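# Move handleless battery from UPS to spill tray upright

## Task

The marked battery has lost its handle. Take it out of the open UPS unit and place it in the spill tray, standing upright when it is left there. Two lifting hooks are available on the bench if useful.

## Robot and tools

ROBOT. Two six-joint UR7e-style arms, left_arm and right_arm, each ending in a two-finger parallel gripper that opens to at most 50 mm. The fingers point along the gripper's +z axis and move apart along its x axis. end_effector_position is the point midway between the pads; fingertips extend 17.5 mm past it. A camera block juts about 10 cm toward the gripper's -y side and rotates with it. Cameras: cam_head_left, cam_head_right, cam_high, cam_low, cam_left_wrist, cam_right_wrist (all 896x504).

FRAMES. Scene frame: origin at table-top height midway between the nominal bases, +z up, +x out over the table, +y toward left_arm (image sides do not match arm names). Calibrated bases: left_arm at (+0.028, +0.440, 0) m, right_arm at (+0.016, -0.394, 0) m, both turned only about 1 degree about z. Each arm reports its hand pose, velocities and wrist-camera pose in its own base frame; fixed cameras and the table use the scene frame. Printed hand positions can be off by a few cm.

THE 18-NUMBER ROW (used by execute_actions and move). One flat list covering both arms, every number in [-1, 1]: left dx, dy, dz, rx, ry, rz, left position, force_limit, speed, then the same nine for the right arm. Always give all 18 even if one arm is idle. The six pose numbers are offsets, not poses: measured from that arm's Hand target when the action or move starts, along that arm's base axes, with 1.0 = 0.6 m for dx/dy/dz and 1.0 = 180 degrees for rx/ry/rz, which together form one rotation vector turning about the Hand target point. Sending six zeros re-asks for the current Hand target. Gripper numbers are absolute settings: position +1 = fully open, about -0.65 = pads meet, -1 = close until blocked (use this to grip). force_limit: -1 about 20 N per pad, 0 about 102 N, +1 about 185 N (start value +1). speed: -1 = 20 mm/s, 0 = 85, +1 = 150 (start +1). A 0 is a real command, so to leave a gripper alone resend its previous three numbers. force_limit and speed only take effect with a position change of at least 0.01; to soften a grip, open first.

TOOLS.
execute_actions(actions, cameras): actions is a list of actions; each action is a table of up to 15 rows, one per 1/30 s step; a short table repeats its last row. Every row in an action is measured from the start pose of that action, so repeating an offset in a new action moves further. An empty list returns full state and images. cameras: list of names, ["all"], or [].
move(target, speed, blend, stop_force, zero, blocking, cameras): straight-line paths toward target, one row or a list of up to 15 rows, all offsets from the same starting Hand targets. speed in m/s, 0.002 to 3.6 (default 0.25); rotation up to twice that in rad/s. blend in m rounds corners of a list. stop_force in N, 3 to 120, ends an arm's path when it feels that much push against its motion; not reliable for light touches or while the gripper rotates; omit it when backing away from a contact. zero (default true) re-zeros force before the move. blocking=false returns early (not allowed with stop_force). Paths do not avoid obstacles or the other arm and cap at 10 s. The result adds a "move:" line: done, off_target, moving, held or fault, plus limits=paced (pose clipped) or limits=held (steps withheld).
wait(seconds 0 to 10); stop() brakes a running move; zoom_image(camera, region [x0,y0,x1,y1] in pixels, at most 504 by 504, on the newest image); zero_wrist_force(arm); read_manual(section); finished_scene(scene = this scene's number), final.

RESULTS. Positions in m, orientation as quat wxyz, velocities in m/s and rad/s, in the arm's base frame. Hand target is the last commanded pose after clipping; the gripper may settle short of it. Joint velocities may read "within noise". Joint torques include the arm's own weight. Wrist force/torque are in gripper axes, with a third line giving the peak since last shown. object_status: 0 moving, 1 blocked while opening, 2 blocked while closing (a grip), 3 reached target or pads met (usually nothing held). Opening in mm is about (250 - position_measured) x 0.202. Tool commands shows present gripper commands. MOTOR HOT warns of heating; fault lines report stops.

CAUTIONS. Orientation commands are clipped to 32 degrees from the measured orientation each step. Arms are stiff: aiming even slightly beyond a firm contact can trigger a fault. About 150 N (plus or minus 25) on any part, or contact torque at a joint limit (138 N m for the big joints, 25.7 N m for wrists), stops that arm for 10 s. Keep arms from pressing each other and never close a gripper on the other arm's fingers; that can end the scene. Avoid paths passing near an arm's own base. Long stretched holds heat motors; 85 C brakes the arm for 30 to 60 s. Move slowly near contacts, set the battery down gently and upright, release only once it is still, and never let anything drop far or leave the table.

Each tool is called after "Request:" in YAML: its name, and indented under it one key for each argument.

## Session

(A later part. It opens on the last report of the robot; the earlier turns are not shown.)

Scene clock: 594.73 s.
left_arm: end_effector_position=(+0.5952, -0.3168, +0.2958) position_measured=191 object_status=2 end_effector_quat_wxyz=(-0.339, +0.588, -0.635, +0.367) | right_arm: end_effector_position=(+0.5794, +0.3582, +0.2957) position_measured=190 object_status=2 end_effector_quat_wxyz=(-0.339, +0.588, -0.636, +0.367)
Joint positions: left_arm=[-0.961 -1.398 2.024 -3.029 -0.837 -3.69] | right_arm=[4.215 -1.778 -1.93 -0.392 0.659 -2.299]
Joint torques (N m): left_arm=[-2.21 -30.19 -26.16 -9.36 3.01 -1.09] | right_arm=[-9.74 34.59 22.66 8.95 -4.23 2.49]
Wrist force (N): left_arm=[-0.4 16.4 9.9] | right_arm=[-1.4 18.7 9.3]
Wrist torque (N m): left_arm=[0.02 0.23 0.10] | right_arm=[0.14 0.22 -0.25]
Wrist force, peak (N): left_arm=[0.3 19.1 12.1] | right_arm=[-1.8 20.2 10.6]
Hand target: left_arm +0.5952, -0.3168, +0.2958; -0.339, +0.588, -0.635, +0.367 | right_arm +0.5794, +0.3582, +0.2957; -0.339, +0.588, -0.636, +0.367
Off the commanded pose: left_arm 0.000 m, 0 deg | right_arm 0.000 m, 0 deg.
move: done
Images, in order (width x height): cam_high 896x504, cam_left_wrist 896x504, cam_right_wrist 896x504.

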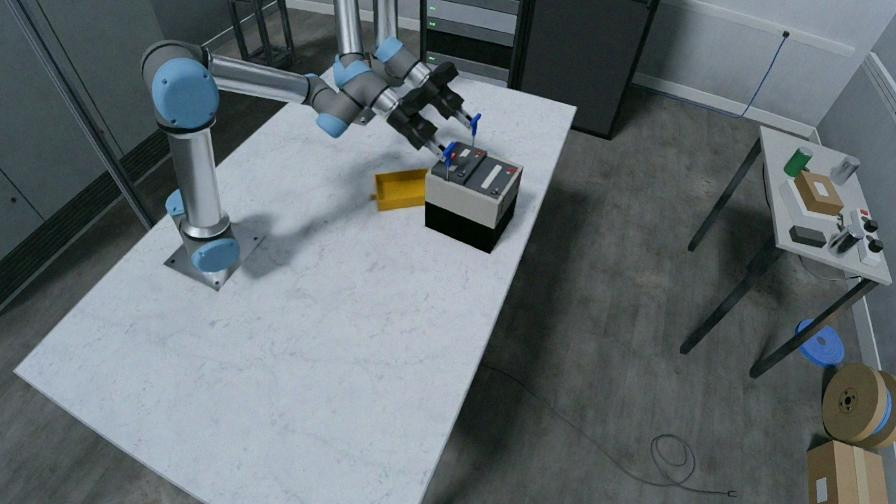

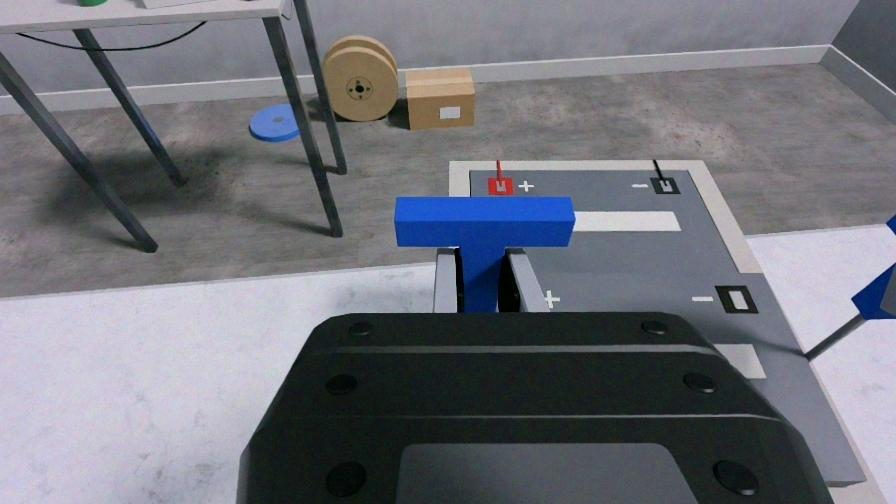

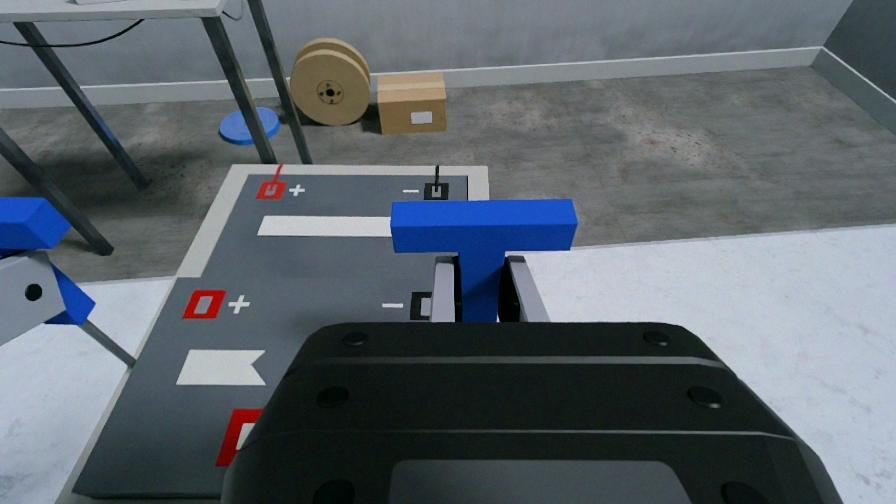

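Request:
move:
  target: [0,0,0.3,0,0,0,-1,-0.2,0,0,0,0.3,0,0,0,-1,-0.2,0]
  speed: 0.08
  stop_force: 45
  cameras: ["all"]

Request:
zoom_image:
  camera: "cam_low"
  region: [310, 60, 500, 260]

Request:
zoom_image:
  camera: "cam_high"
  region: [350, 60, 540, 260]

Scene clock: 605.90 s.
left_arm: end_effector_position=(+0.5952, -0.3168, +0.4758) position_measured=191 object_status=2 end_effector_quat_wxyz=(-0.339, +0.588, -0.635, +0.367) | right_arm: end_effector_position=(+0.5794, +0.3582, +0.4757) position_measured=190 object_status=2 end_effector_quat_wxyz=(-0.339, +0.588, -0.636, +0.367)
Joint positions: left_arm=[-0.961 -1.564 1.707 -2.546 -0.837 -3.69] | right_arm=[4.215 -1.637 -1.603 -0.859 0.659 -2.299]
Joint torques (N m): left_arm=[-1.93 -27.63 -46.06 -5.39 4.03 0.7] | right_arm=[10.28 32.23 40 6.02 -3.46 2.64]
Wrist force (N): left_arm=[-0.9 16.8 10.7] | right_arm=[-0.7 18.4 9.6]
Wrist torque (N m): left_arm=[0.04 0.08 0.12] | right_arm=[0.16 0.25 -0.28]
Wrist force, peak (N): left_arm=[0.2 22.5 13.7] | right_arm=[-1.7 23.3 11.9]
Hand target: left_arm +0.5952, -0.3168, +0.4758; -0.339, +0.588, -0.635, +0.367 | right_arm +0.5794, +0.3582, +0.4757; -0.339, +0.588, -0.636, +0.367
Off the commanded pose: left_arm 0.000 m, 0 deg | right_arm 0.000 m, 0 deg.
move: done

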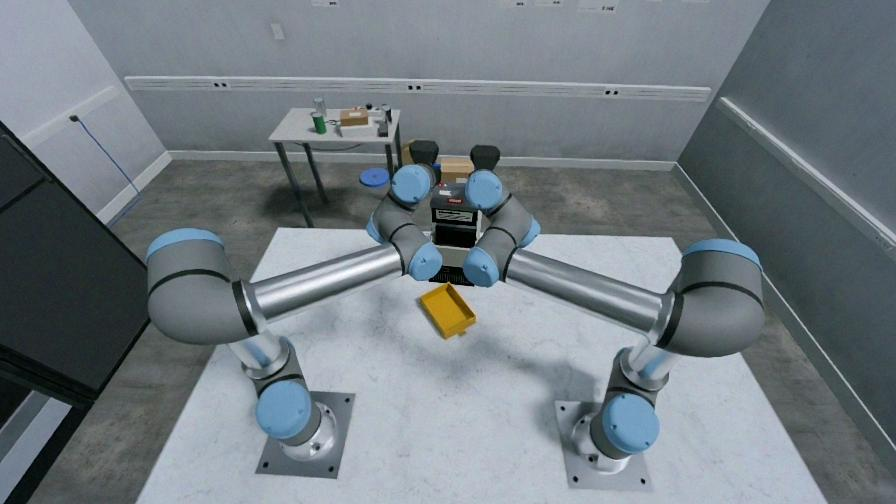

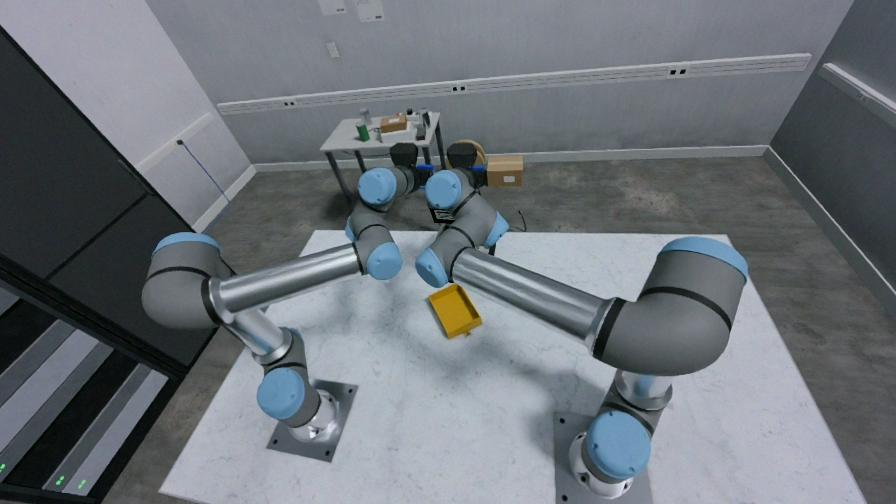

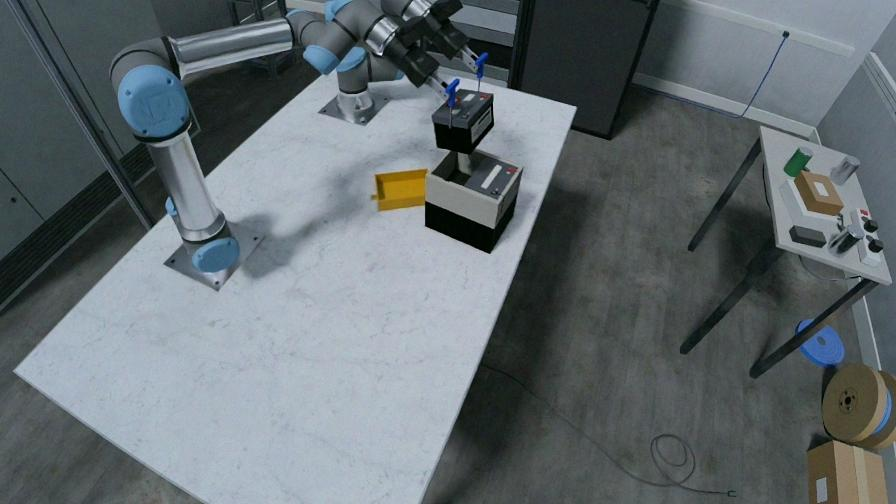

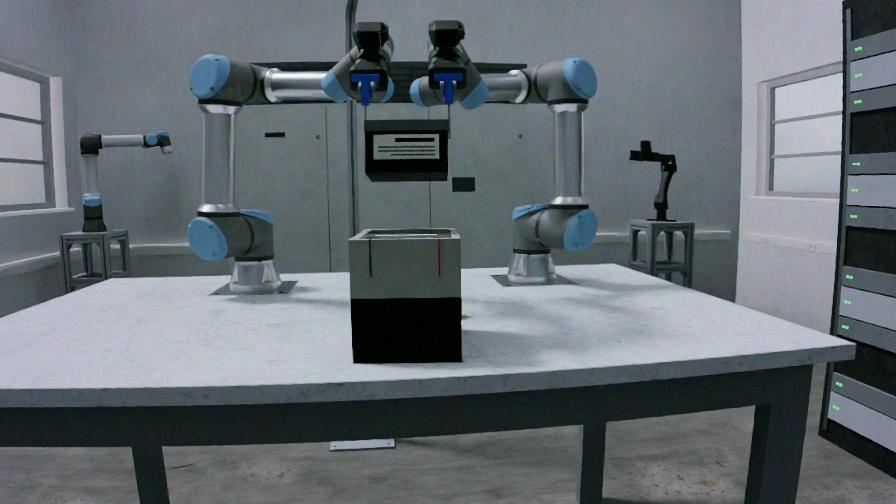

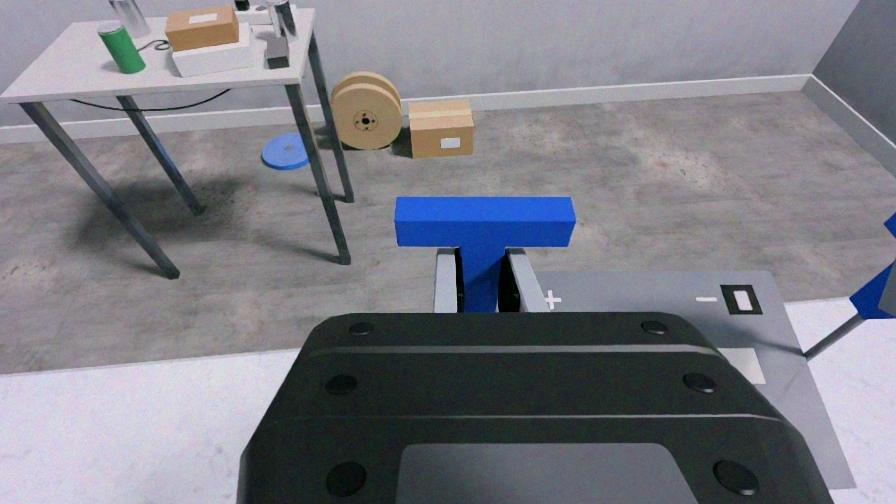

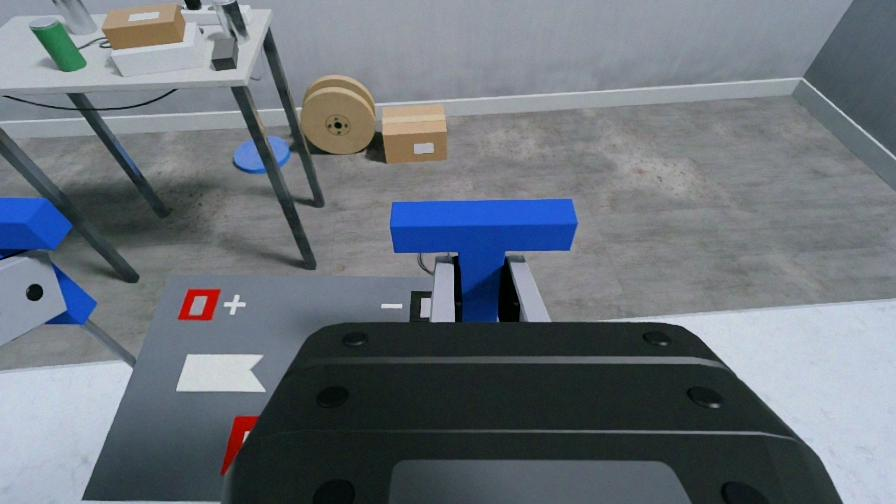

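Scaled by 2.520 from the camera's 896x504 image, which has a finer 1280x720 frame.

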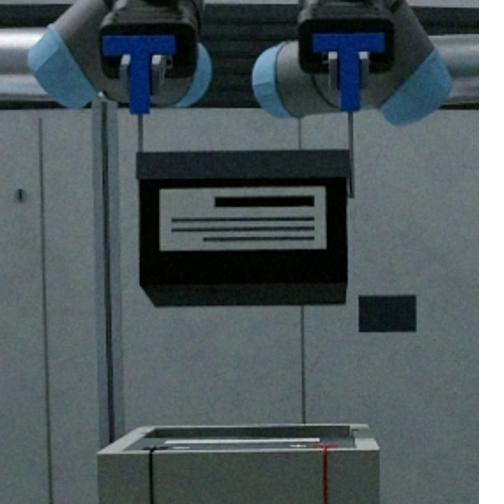

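Scaled by 2.520 from the camera's 896x504 image, which has a finer 1280x720 frame.

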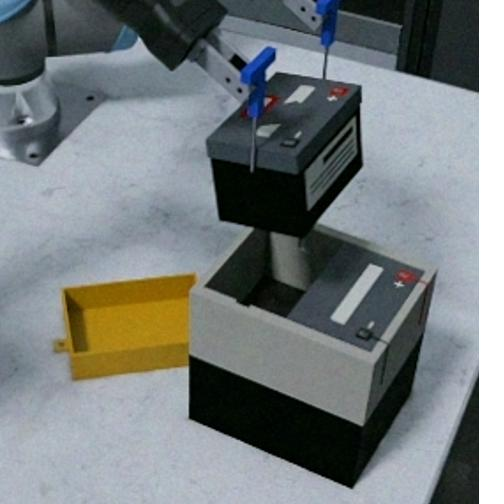

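Request:
move:
  target:
    - [-0.0293,0.0052,0,0,0,-0.0389,-1,-0.2,0,-0.0607,0.0085,0,0,0,-0.0198,-1,-0.2,0]
    - [-0.0587,0.0082,0,0,0,-0.0778,-1,-0.2,0,-0.1215,0.0188,0,0,0,-0.0397,-1,-0.2,0]
    - [-0.0883,0.0095,0,0,0,-0.1167,-1,-0.2,0,-0.1813,0.0312,0,0,0,-0.0595,-1,-0.2,0]
    - [-0.1187,0.0088,0,0,0,-0.1556,-1,-0.2,0,-0.2403,0.0448,0,0,0,-0.0794,-1,-0.2,0]
    - [-0.1492,0.0063,0,0,0,-0.1944,-1,-0.2,0,-0.298,0.0603,0,0,0,-0.0992,-1,-0.2,0]
    - [-0.1808,0.0022,0,0,0,-0.2333,-1,-0.2,0,-0.3545,0.0773,0,0,0,-0.119,-1,-0.2,0]
    - [-0.2137,-0.004,0,0,0,-0.2722,-1,-0.2,0,-0.4092,0.0957,0,0,0,-0.1389,-1,-0.2,0]
  speed: 0.08
  blend: 0.004
  cameras: ["all"]

Request:
zoom_image:
  camera: "cam_high"
  region: [300, 60, 500, 240]

Scene clock: 707.40 s.
left_arm: end_effector_position=(+0.4670, -0.3191, +0.4757) position_measured=191 object_status=2 end_effector_quat_wxyz=(+0.156, -0.272, +0.822, -0.475) | right_arm: end_effector_position=(+0.3338, +0.4157, +0.4757) position_measured=190 object_status=2 end_effector_quat_wxyz=(+0.252, -0.437, +0.748, -0.432)
Joint positions: left_arm=[-0.773 -1.815 1.958 -2.754 -1.709 -3.062] | right_arm=[4.702 -1.733 -1.184 -2.492 0.711 -0.737]
Joint torques (N m): left_arm=[-8.61 -18.55 -46.44 -10.94 1.8 -0.71] | right_arm=[-8.94 48.97 23.02 1.75 -5.45 -1.75]
Wrist force (N): left_arm=[-0.7 16.2 10.3] | right_arm=[-0.6 19.3 9.1]
Wrist torque (N m): left_arm=[-0.12 0.19 0.09] | right_arm=[0.24 0.17 -0.18]
Wrist force, peak (N): left_arm=[-0.9 17.4 11.1] | right_arm=[-0.8 19.5 9.2]
Hand target: left_arm +0.4670, -0.3192, +0.4758; +0.156, -0.272, +0.822, -0.475 | right_arm +0.3339, +0.4156, +0.4757; +0.252, -0.437, +0.748, -0.432
Off the commanded pose: left_arm 0.000 m, 0 deg | right_arm 0.000 m, 0 deg.
move: done

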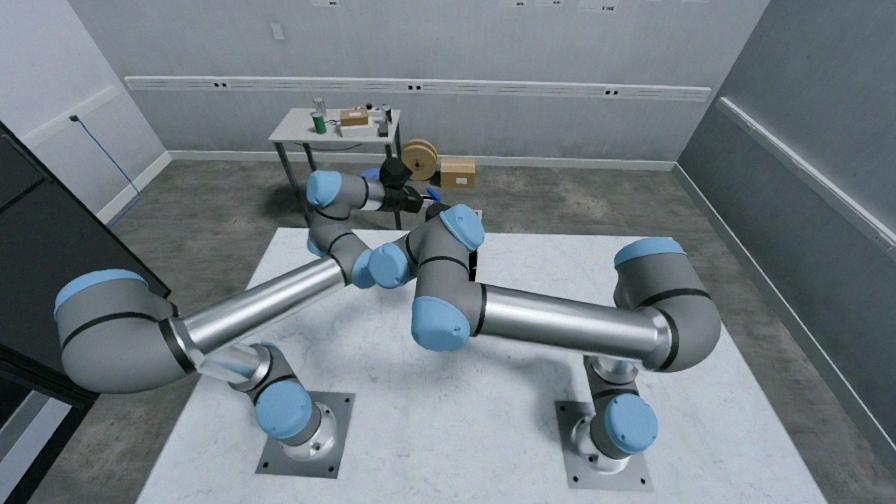

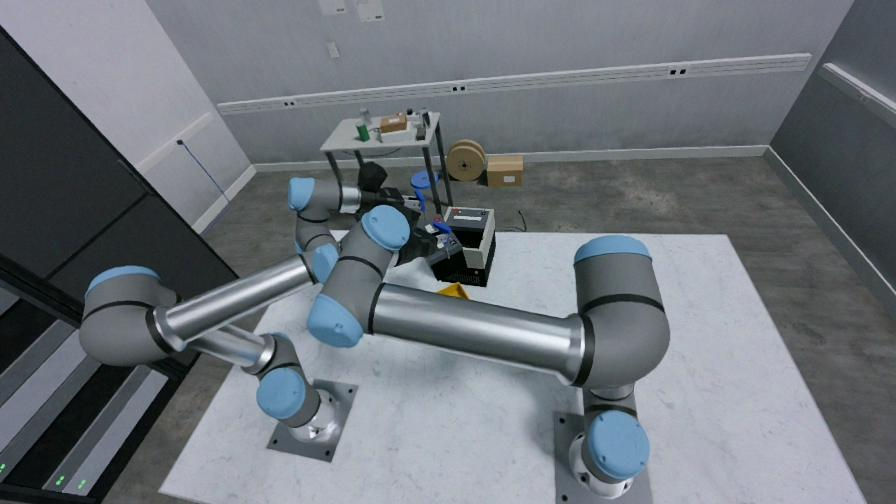

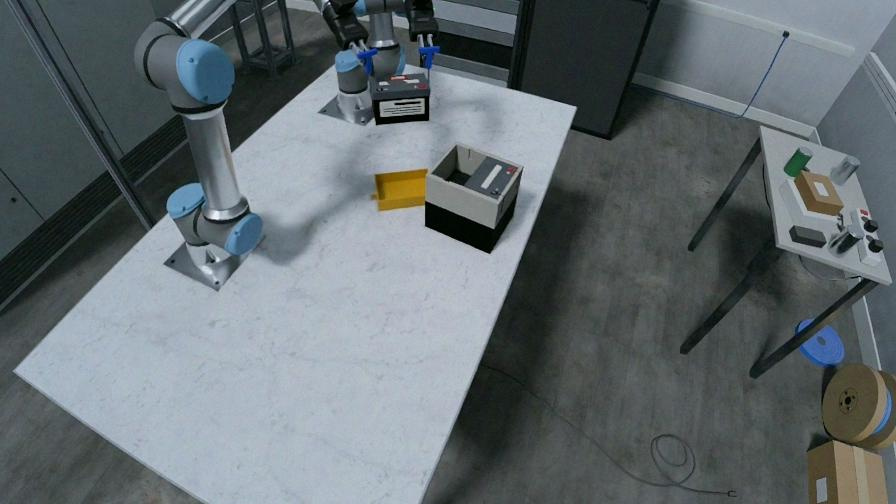

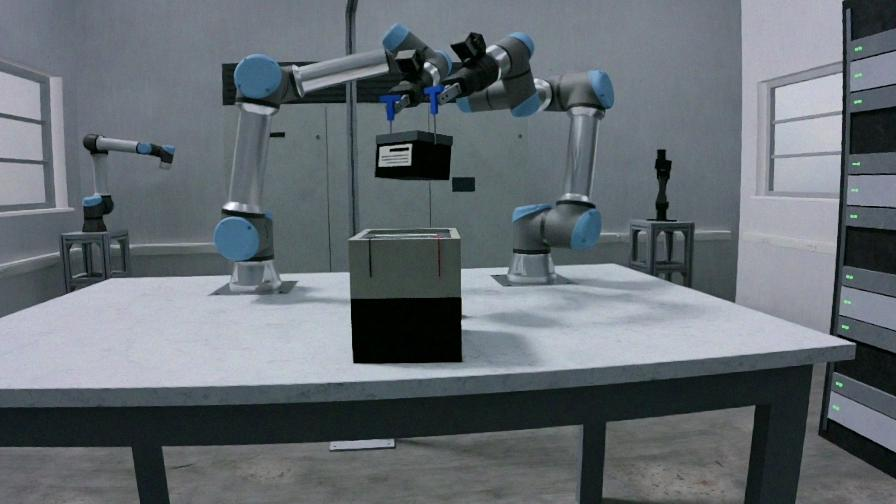

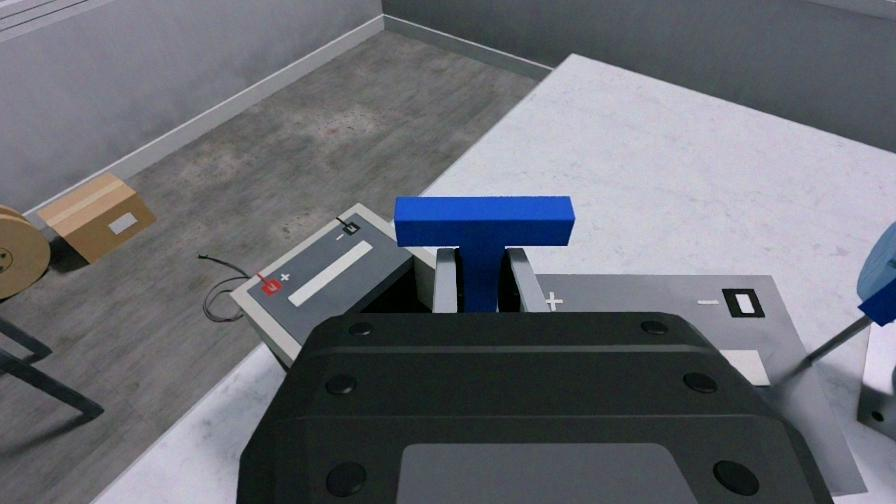

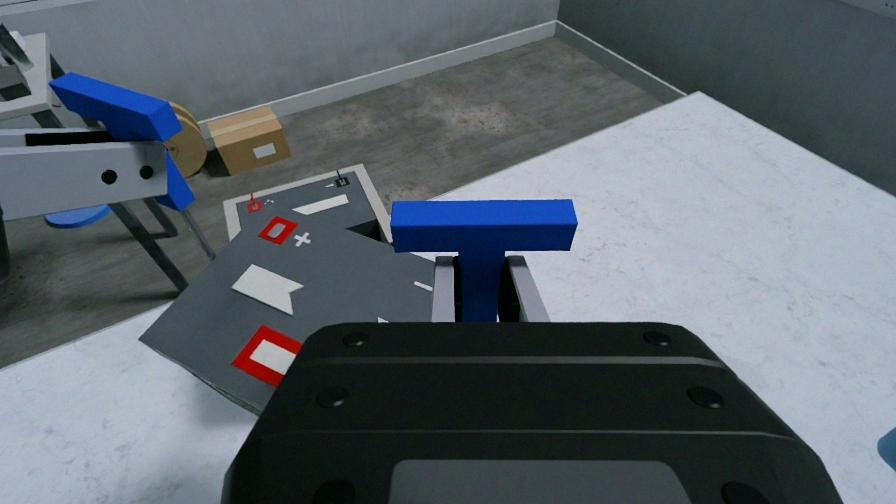

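Scaled by 2.520 from the camera's 896x504 image, which has a finer 1280x720 frame.

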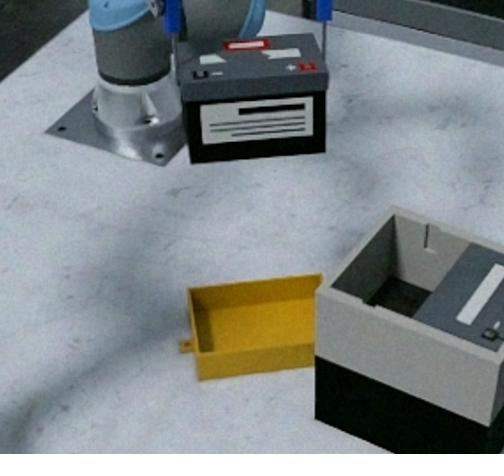

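Request:
move:
  target: [0,0,-0.383,0,0,0,-1,-0.2,0,0,0,-0.383,0,0,0,-1,-0.2,0]
  speed: 0.1
  stop_force: 40
  cameras: ["all"]

Request:
zoom_image:
  camera: "cam_high"
  region: [360, 90, 450, 220]

Request:
zoom_image:
  camera: "cam_head_left"
  region: [400, 260, 500, 350]

Request:
zoom_image:
  camera: "cam_head_right"
  region: [400, 260, 500, 350]

Scene clock: 716.07 s.
left_arm: end_effector_position=(+0.4670, -0.3192, +0.2460) position_measured=191 object_status=2 end_effector_quat_wxyz=(+0.156, -0.272, +0.822, -0.475) | right_arm: end_effector_position=(+0.3339, +0.4157, +0.2459) position_measured=190 object_status=2 end_effector_quat_wxyz=(+0.252, -0.437, +0.748, -0.432)
Joint positions: left_arm=[-0.773 -1.502 2.361 -3.471 -1.709 -3.062] | right_arm=[4.702 -1.771 -1.734 -1.904 0.711 -0.737]
Joint torques (N m): left_arm=[2.66 -25.74 -32.23 -11.14 -1.83 -1.22] | right_arm=[-0.5 48.99 21.82 2.24 -3.77 0.09]
Wrist force (N): left_arm=[0.0 16.6 10.8] | right_arm=[-1.0 19.0 9.4]
Wrist torque (N m): left_arm=[-0.04 0.20 0.06] | right_arm=[0.21 0.09 -0.14]
Wrist force, peak (N): left_arm=[0.4 20.2 12.9] | right_arm=[-1.4 22.3 11.5]
Hand target: left_arm +0.4670, -0.3192, +0.2460; +0.156, -0.272, +0.822, -0.475 | right_arm +0.3339, +0.4156, +0.2459; +0.252, -0.437, +0.748, -0.432
Off the commanded pose: left_arm 0.000 m, 0 deg | right_arm 0.000 m, 0 deg.
move: done

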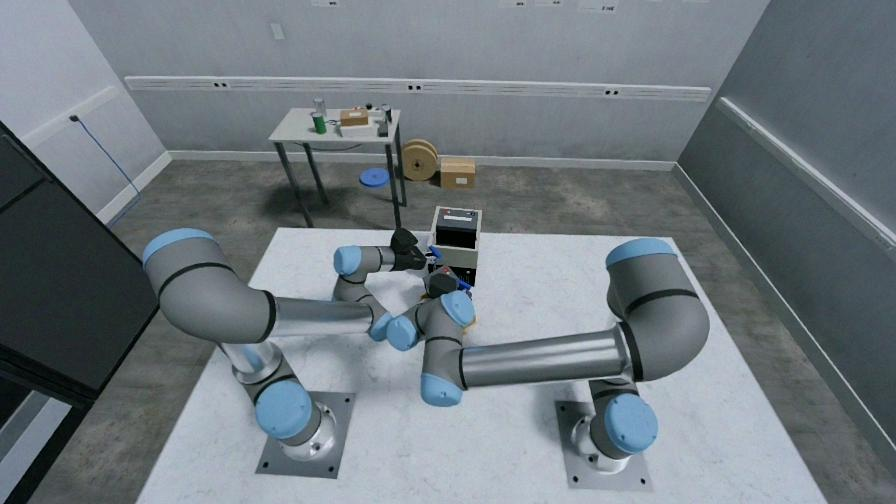

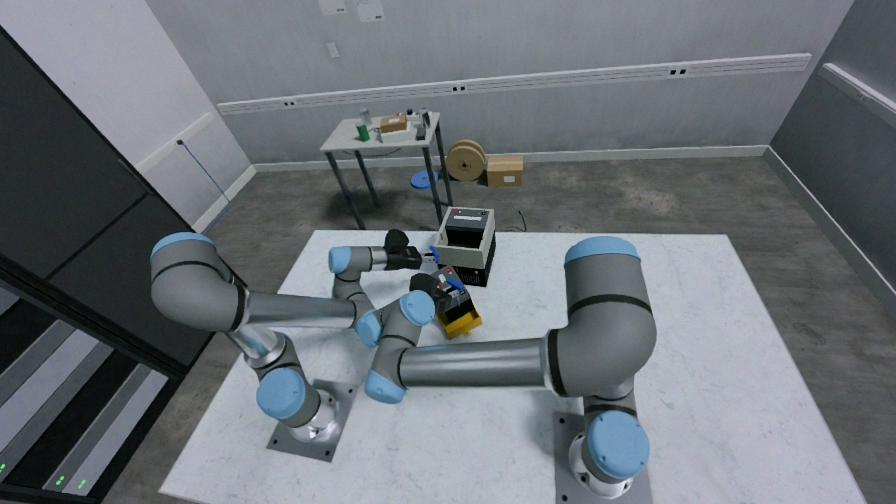

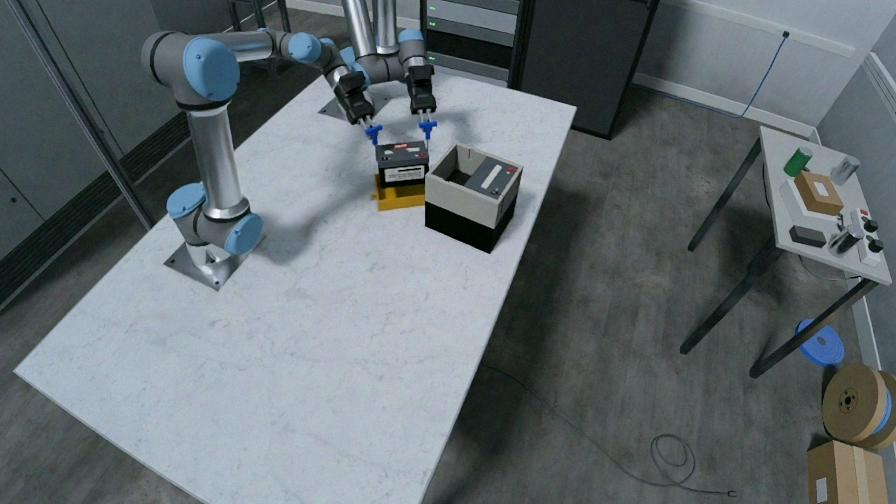

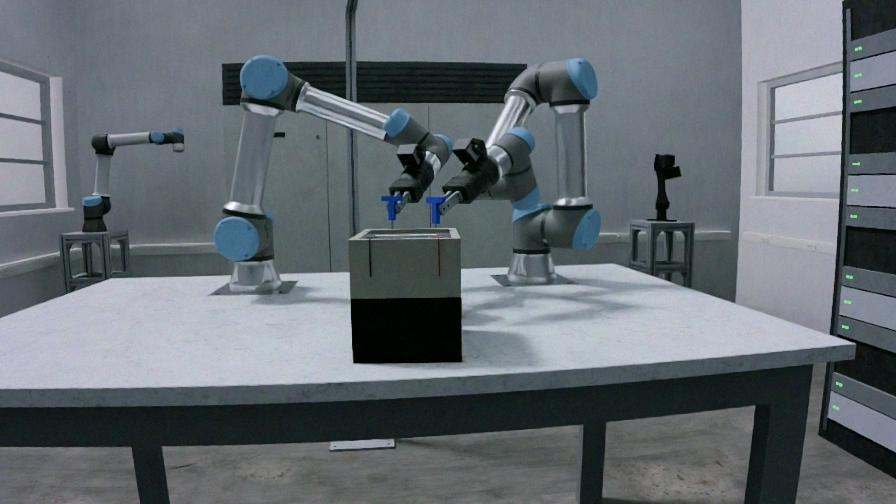

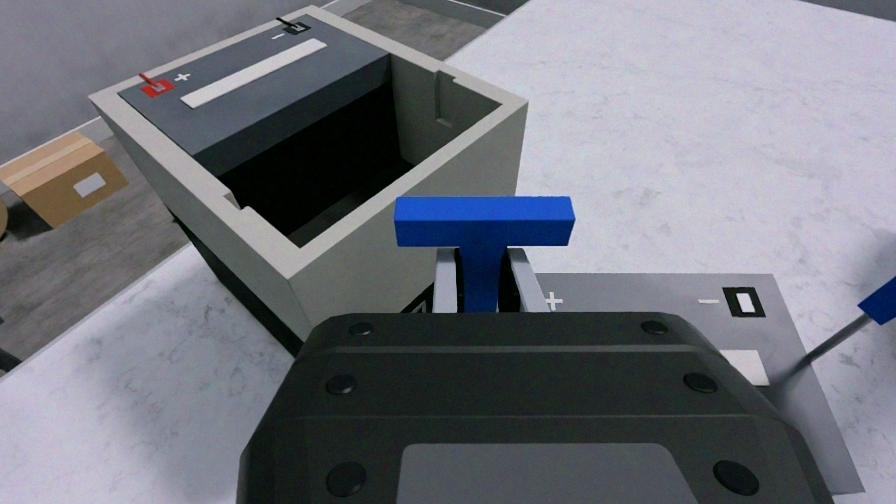

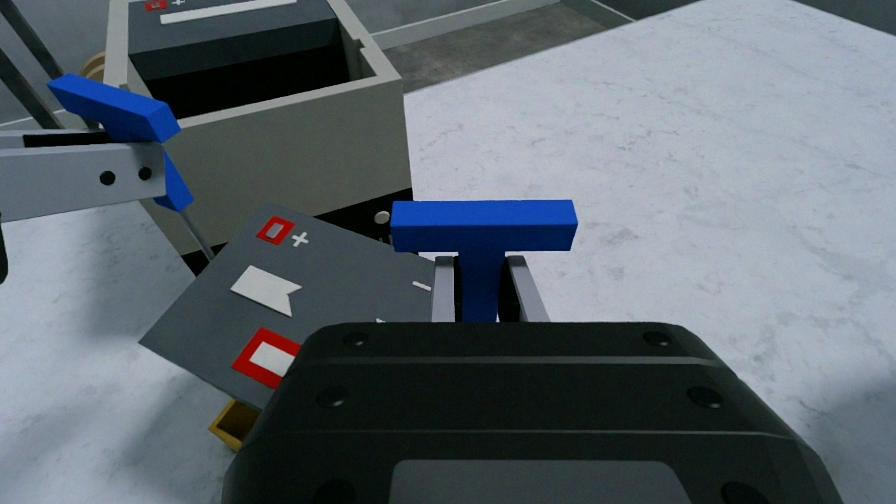

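Scaled by 3.877 from the camera's 896x504 image, which has a finer 1280x720 frame.

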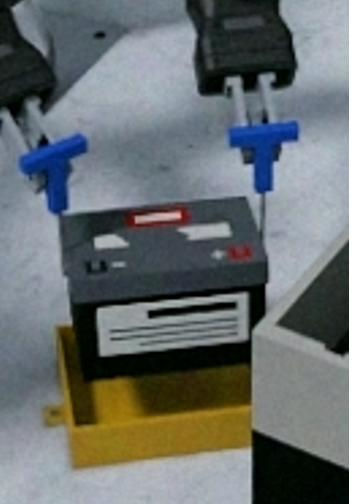

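Scaled by 5.040 from the camera's 896x504 image, which has a finer 1280x720 frame.

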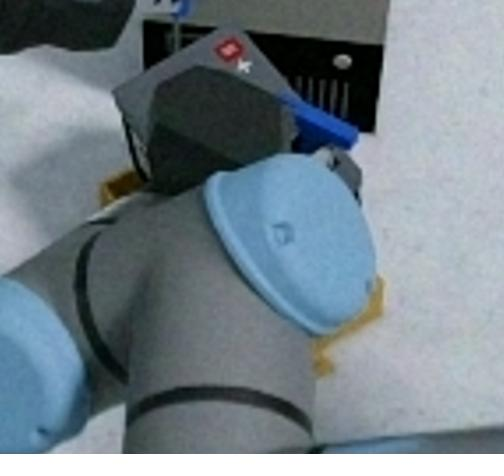

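Scaled by 5.040 from the camera's 896x504 image, which has a finer 1280x720 frame.

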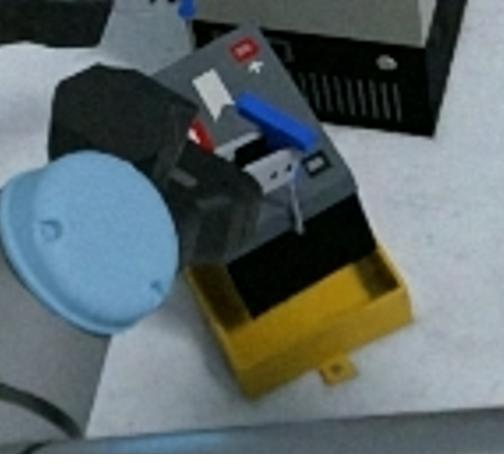

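Request:
move:
  target: [0,0,-0.042,0,0,0,-1,-0.2,0,0,0,-0.042,0,0,0,-1,-0.2,0]
  speed: 0.04
  stop_force: 8
  cameras: ["cam_high","cam_head_right","cam_right_wrist"]

Request:
zoom_image:
  camera: "cam_high"
  region: [360, 130, 440, 220]

Request:
zoom_image:
  camera: "cam_head_right"
  region: [420, 270, 500, 350]

Scene clock: 724.70 s.
left_arm: end_effector_position=(+0.4670, -0.3192, +0.2208) position_measured=191 object_status=2 end_effector_quat_wxyz=(+0.156, -0.272, +0.822, -0.475) | right_arm: end_effector_position=(+0.3339, +0.4156, +0.2207) position_measured=190 object_status=2 end_effector_quat_wxyz=(+0.252, -0.437, +0.748, -0.432)
Joint positions: left_arm=[-0.773 -1.435 2.386 -3.563 -1.709 -3.062] | right_arm=[4.702 -1.794 -1.775 -1.84 0.711 -0.737]
Joint torques (N m): left_arm=[4.74 -43.3 -35.5 -8.83 -2.13 -0.18] | right_arm=[-6.56 50.61 32.19 -0.73 -5.4 -2.24]
Wrist force (N): left_arm=[0.0 16.7 10.7] | right_arm=[-1.3 19.0 9.8]
Wrist torque (N m): left_arm=[-0.02 0.21 0.04] | right_arm=[0.21 0.12 -0.13]
Wrist force, peak (N): left_arm=[0.2 18.3 11.6] | right_arm=[-1.4 20.6 10.5]
Hand target: left_arm +0.4670, -0.3192, +0.2208; +0.156, -0.272, +0.822, -0.475 | right_arm +0.3339, +0.4156, +0.2207; +0.252, -0.437, +0.748, -0.432
Off the commanded pose: left_arm 0.000 m, 0 deg | right_arm 0.000 m, 0 deg.
move: done
Images, in order (width x height): cam_head_right 896x504, cam_high 896x504, cam_right_wrist 896x504.

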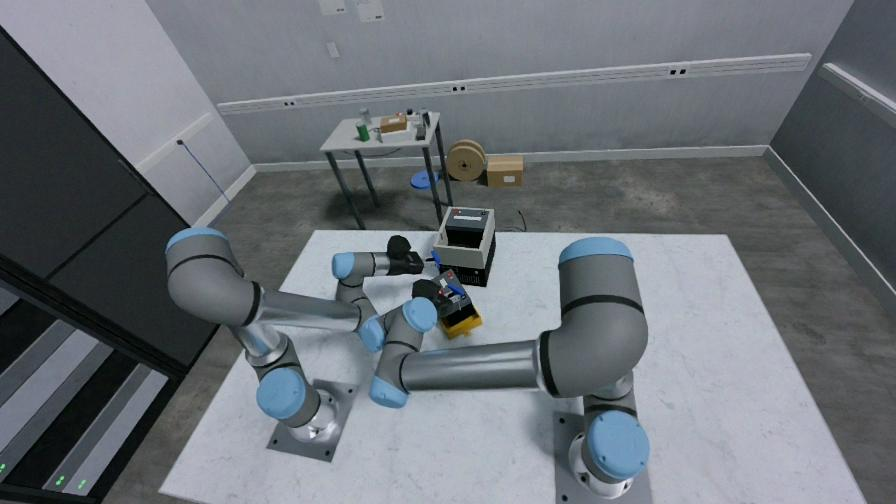

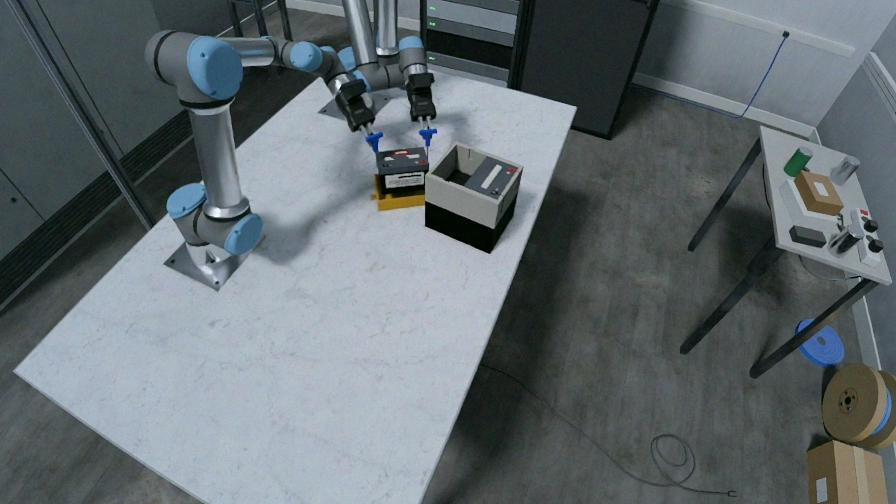

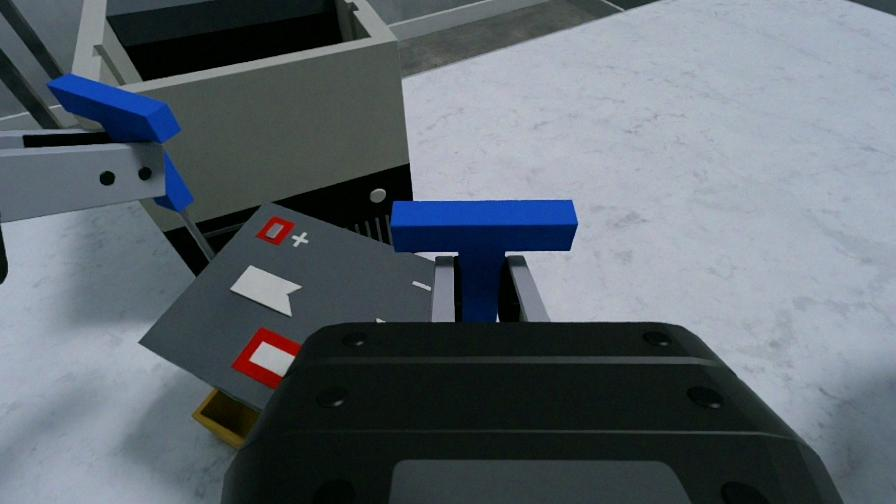

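Scaled by 5.600 from the camera's 896x504 image, which has a finer 1280x720 frame.

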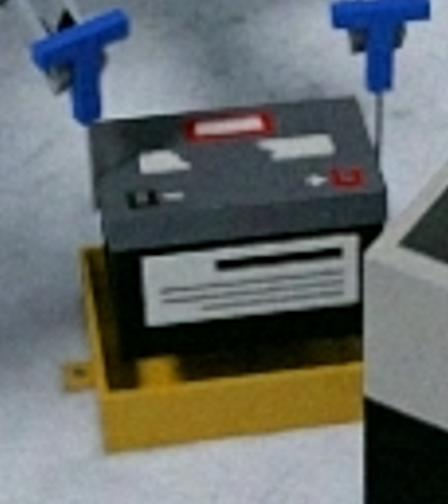

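Scaled by 6.300 from the camera's 896x504 image, which has a finer 1280x720 frame.

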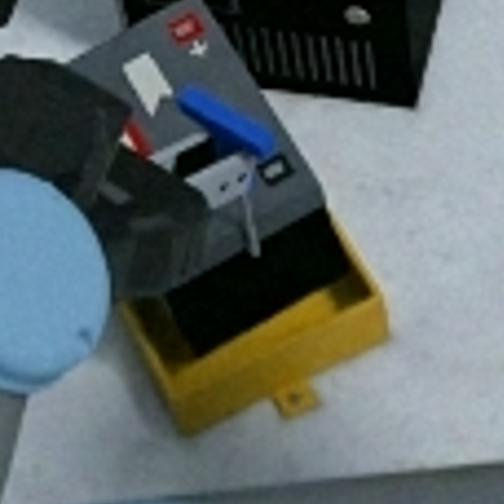

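Request:
move:
  target: [0,0,-0.09,0,0,0,-1,-0.2,0,0,0,-0.09,0,0,0,-1,-0.2,0]
  speed: 0.03
  stop_force: 10
  cameras: ["cam_high","cam_head_right"]

Request:
zoom_image:
  camera: "cam_high"
  region: [360, 130, 440, 220]

Request:
zoom_image:
  camera: "cam_head_right"
  region: [420, 270, 500, 350]

Scene clock: 732.60 s.
left_arm: end_effector_position=(+0.4670, -0.3192, +0.1738) position_measured=191 object_status=2 end_effector_quat_wxyz=(+0.156, -0.272, +0.822, -0.475) | right_arm: end_effector_position=(+0.3339, +0.4156, +0.1722) position_measured=190 object_status=2 end_effector_quat_wxyz=(+0.252, -0.437, +0.748, -0.432)
Joint positions: left_arm=[-0.773 -1.293 2.419 -3.738 -1.709 -3.062] | right_arm=[4.702 -1.849 -1.843 -1.717 0.711 -0.737]
Joint torques (N m): left_arm=[-1.91 -18.57 -24.19 -7 -1.29 0.83] | right_arm=[-1.92 38.52 17.47 3.34 -2.36 1.78]
Wrist force (N): left_arm=[-1.0 4.8 3.5] | right_arm=[-0.4 10.7 4.9]
Wrist torque (N m): left_arm=[0.14 0.21 0.03] | right_arm=[0.06 0.15 -0.16]
Wrist force, peak (N): left_arm=[-0.1 17.2 10.9] | right_arm=[-1.2 19.3 9.7]
Hand target: left_arm +0.4670, -0.3192, +0.1738; +0.156, -0.272, +0.822, -0.475 (not the last commanded pose) | right_arm +0.3339, +0.4156, +0.1722; +0.252, -0.437, +0.748, -0.432 (not the last commanded pose)
Off the commanded pose: left_arm 0.007 m, 0 deg | right_arm 0.005 m, 0 deg.
move: contact (left_arm, right_arm)
Images, in order (width x height): cam_head_right 896x504, cam_high 896x504.

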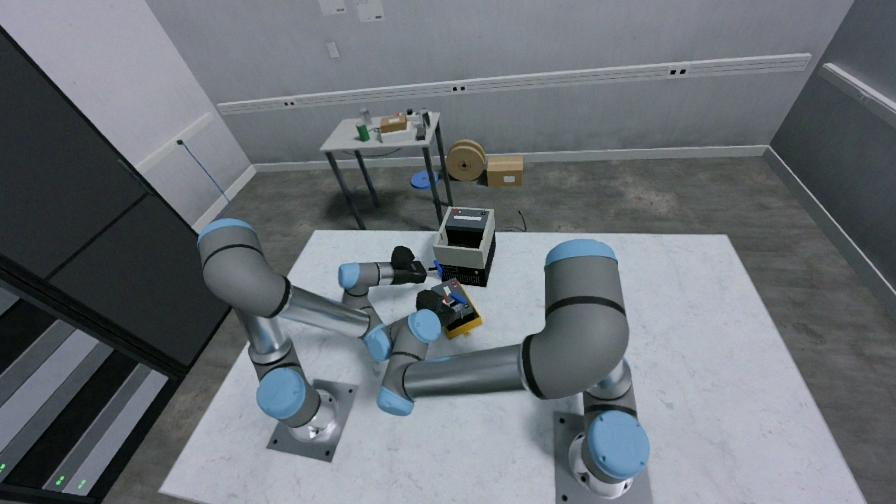

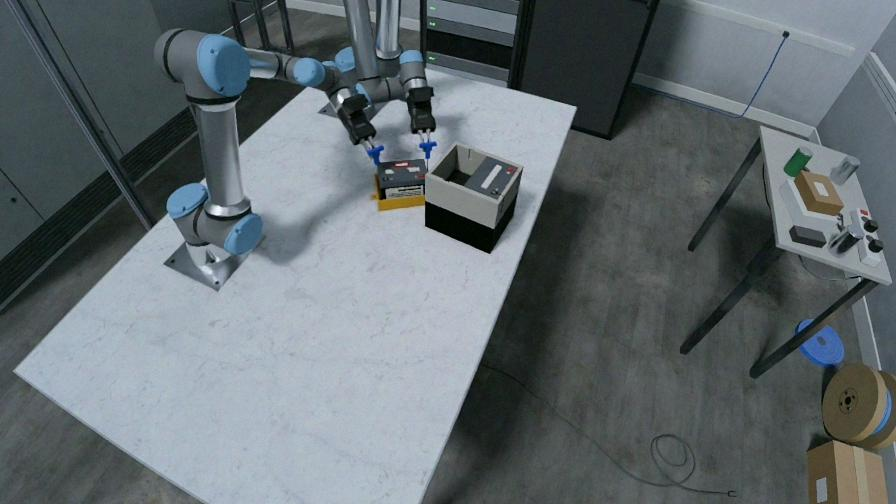

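Scaled by 5.600 from the camera's 896x504 image, which has a finer 1280x720 frame.

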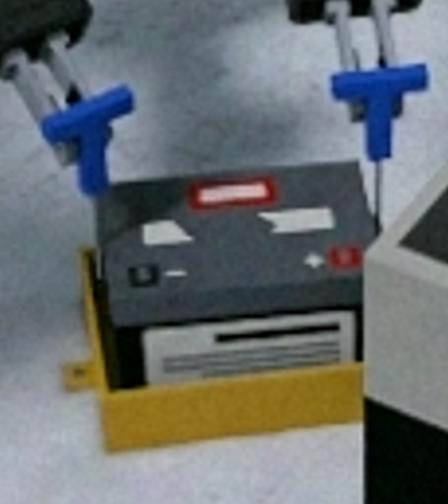

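Scaled by 6.300 from the camera's 896x504 image, which has a finer 1280x720 frame.

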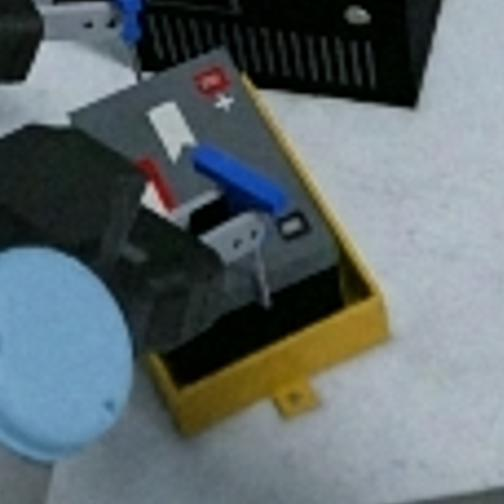

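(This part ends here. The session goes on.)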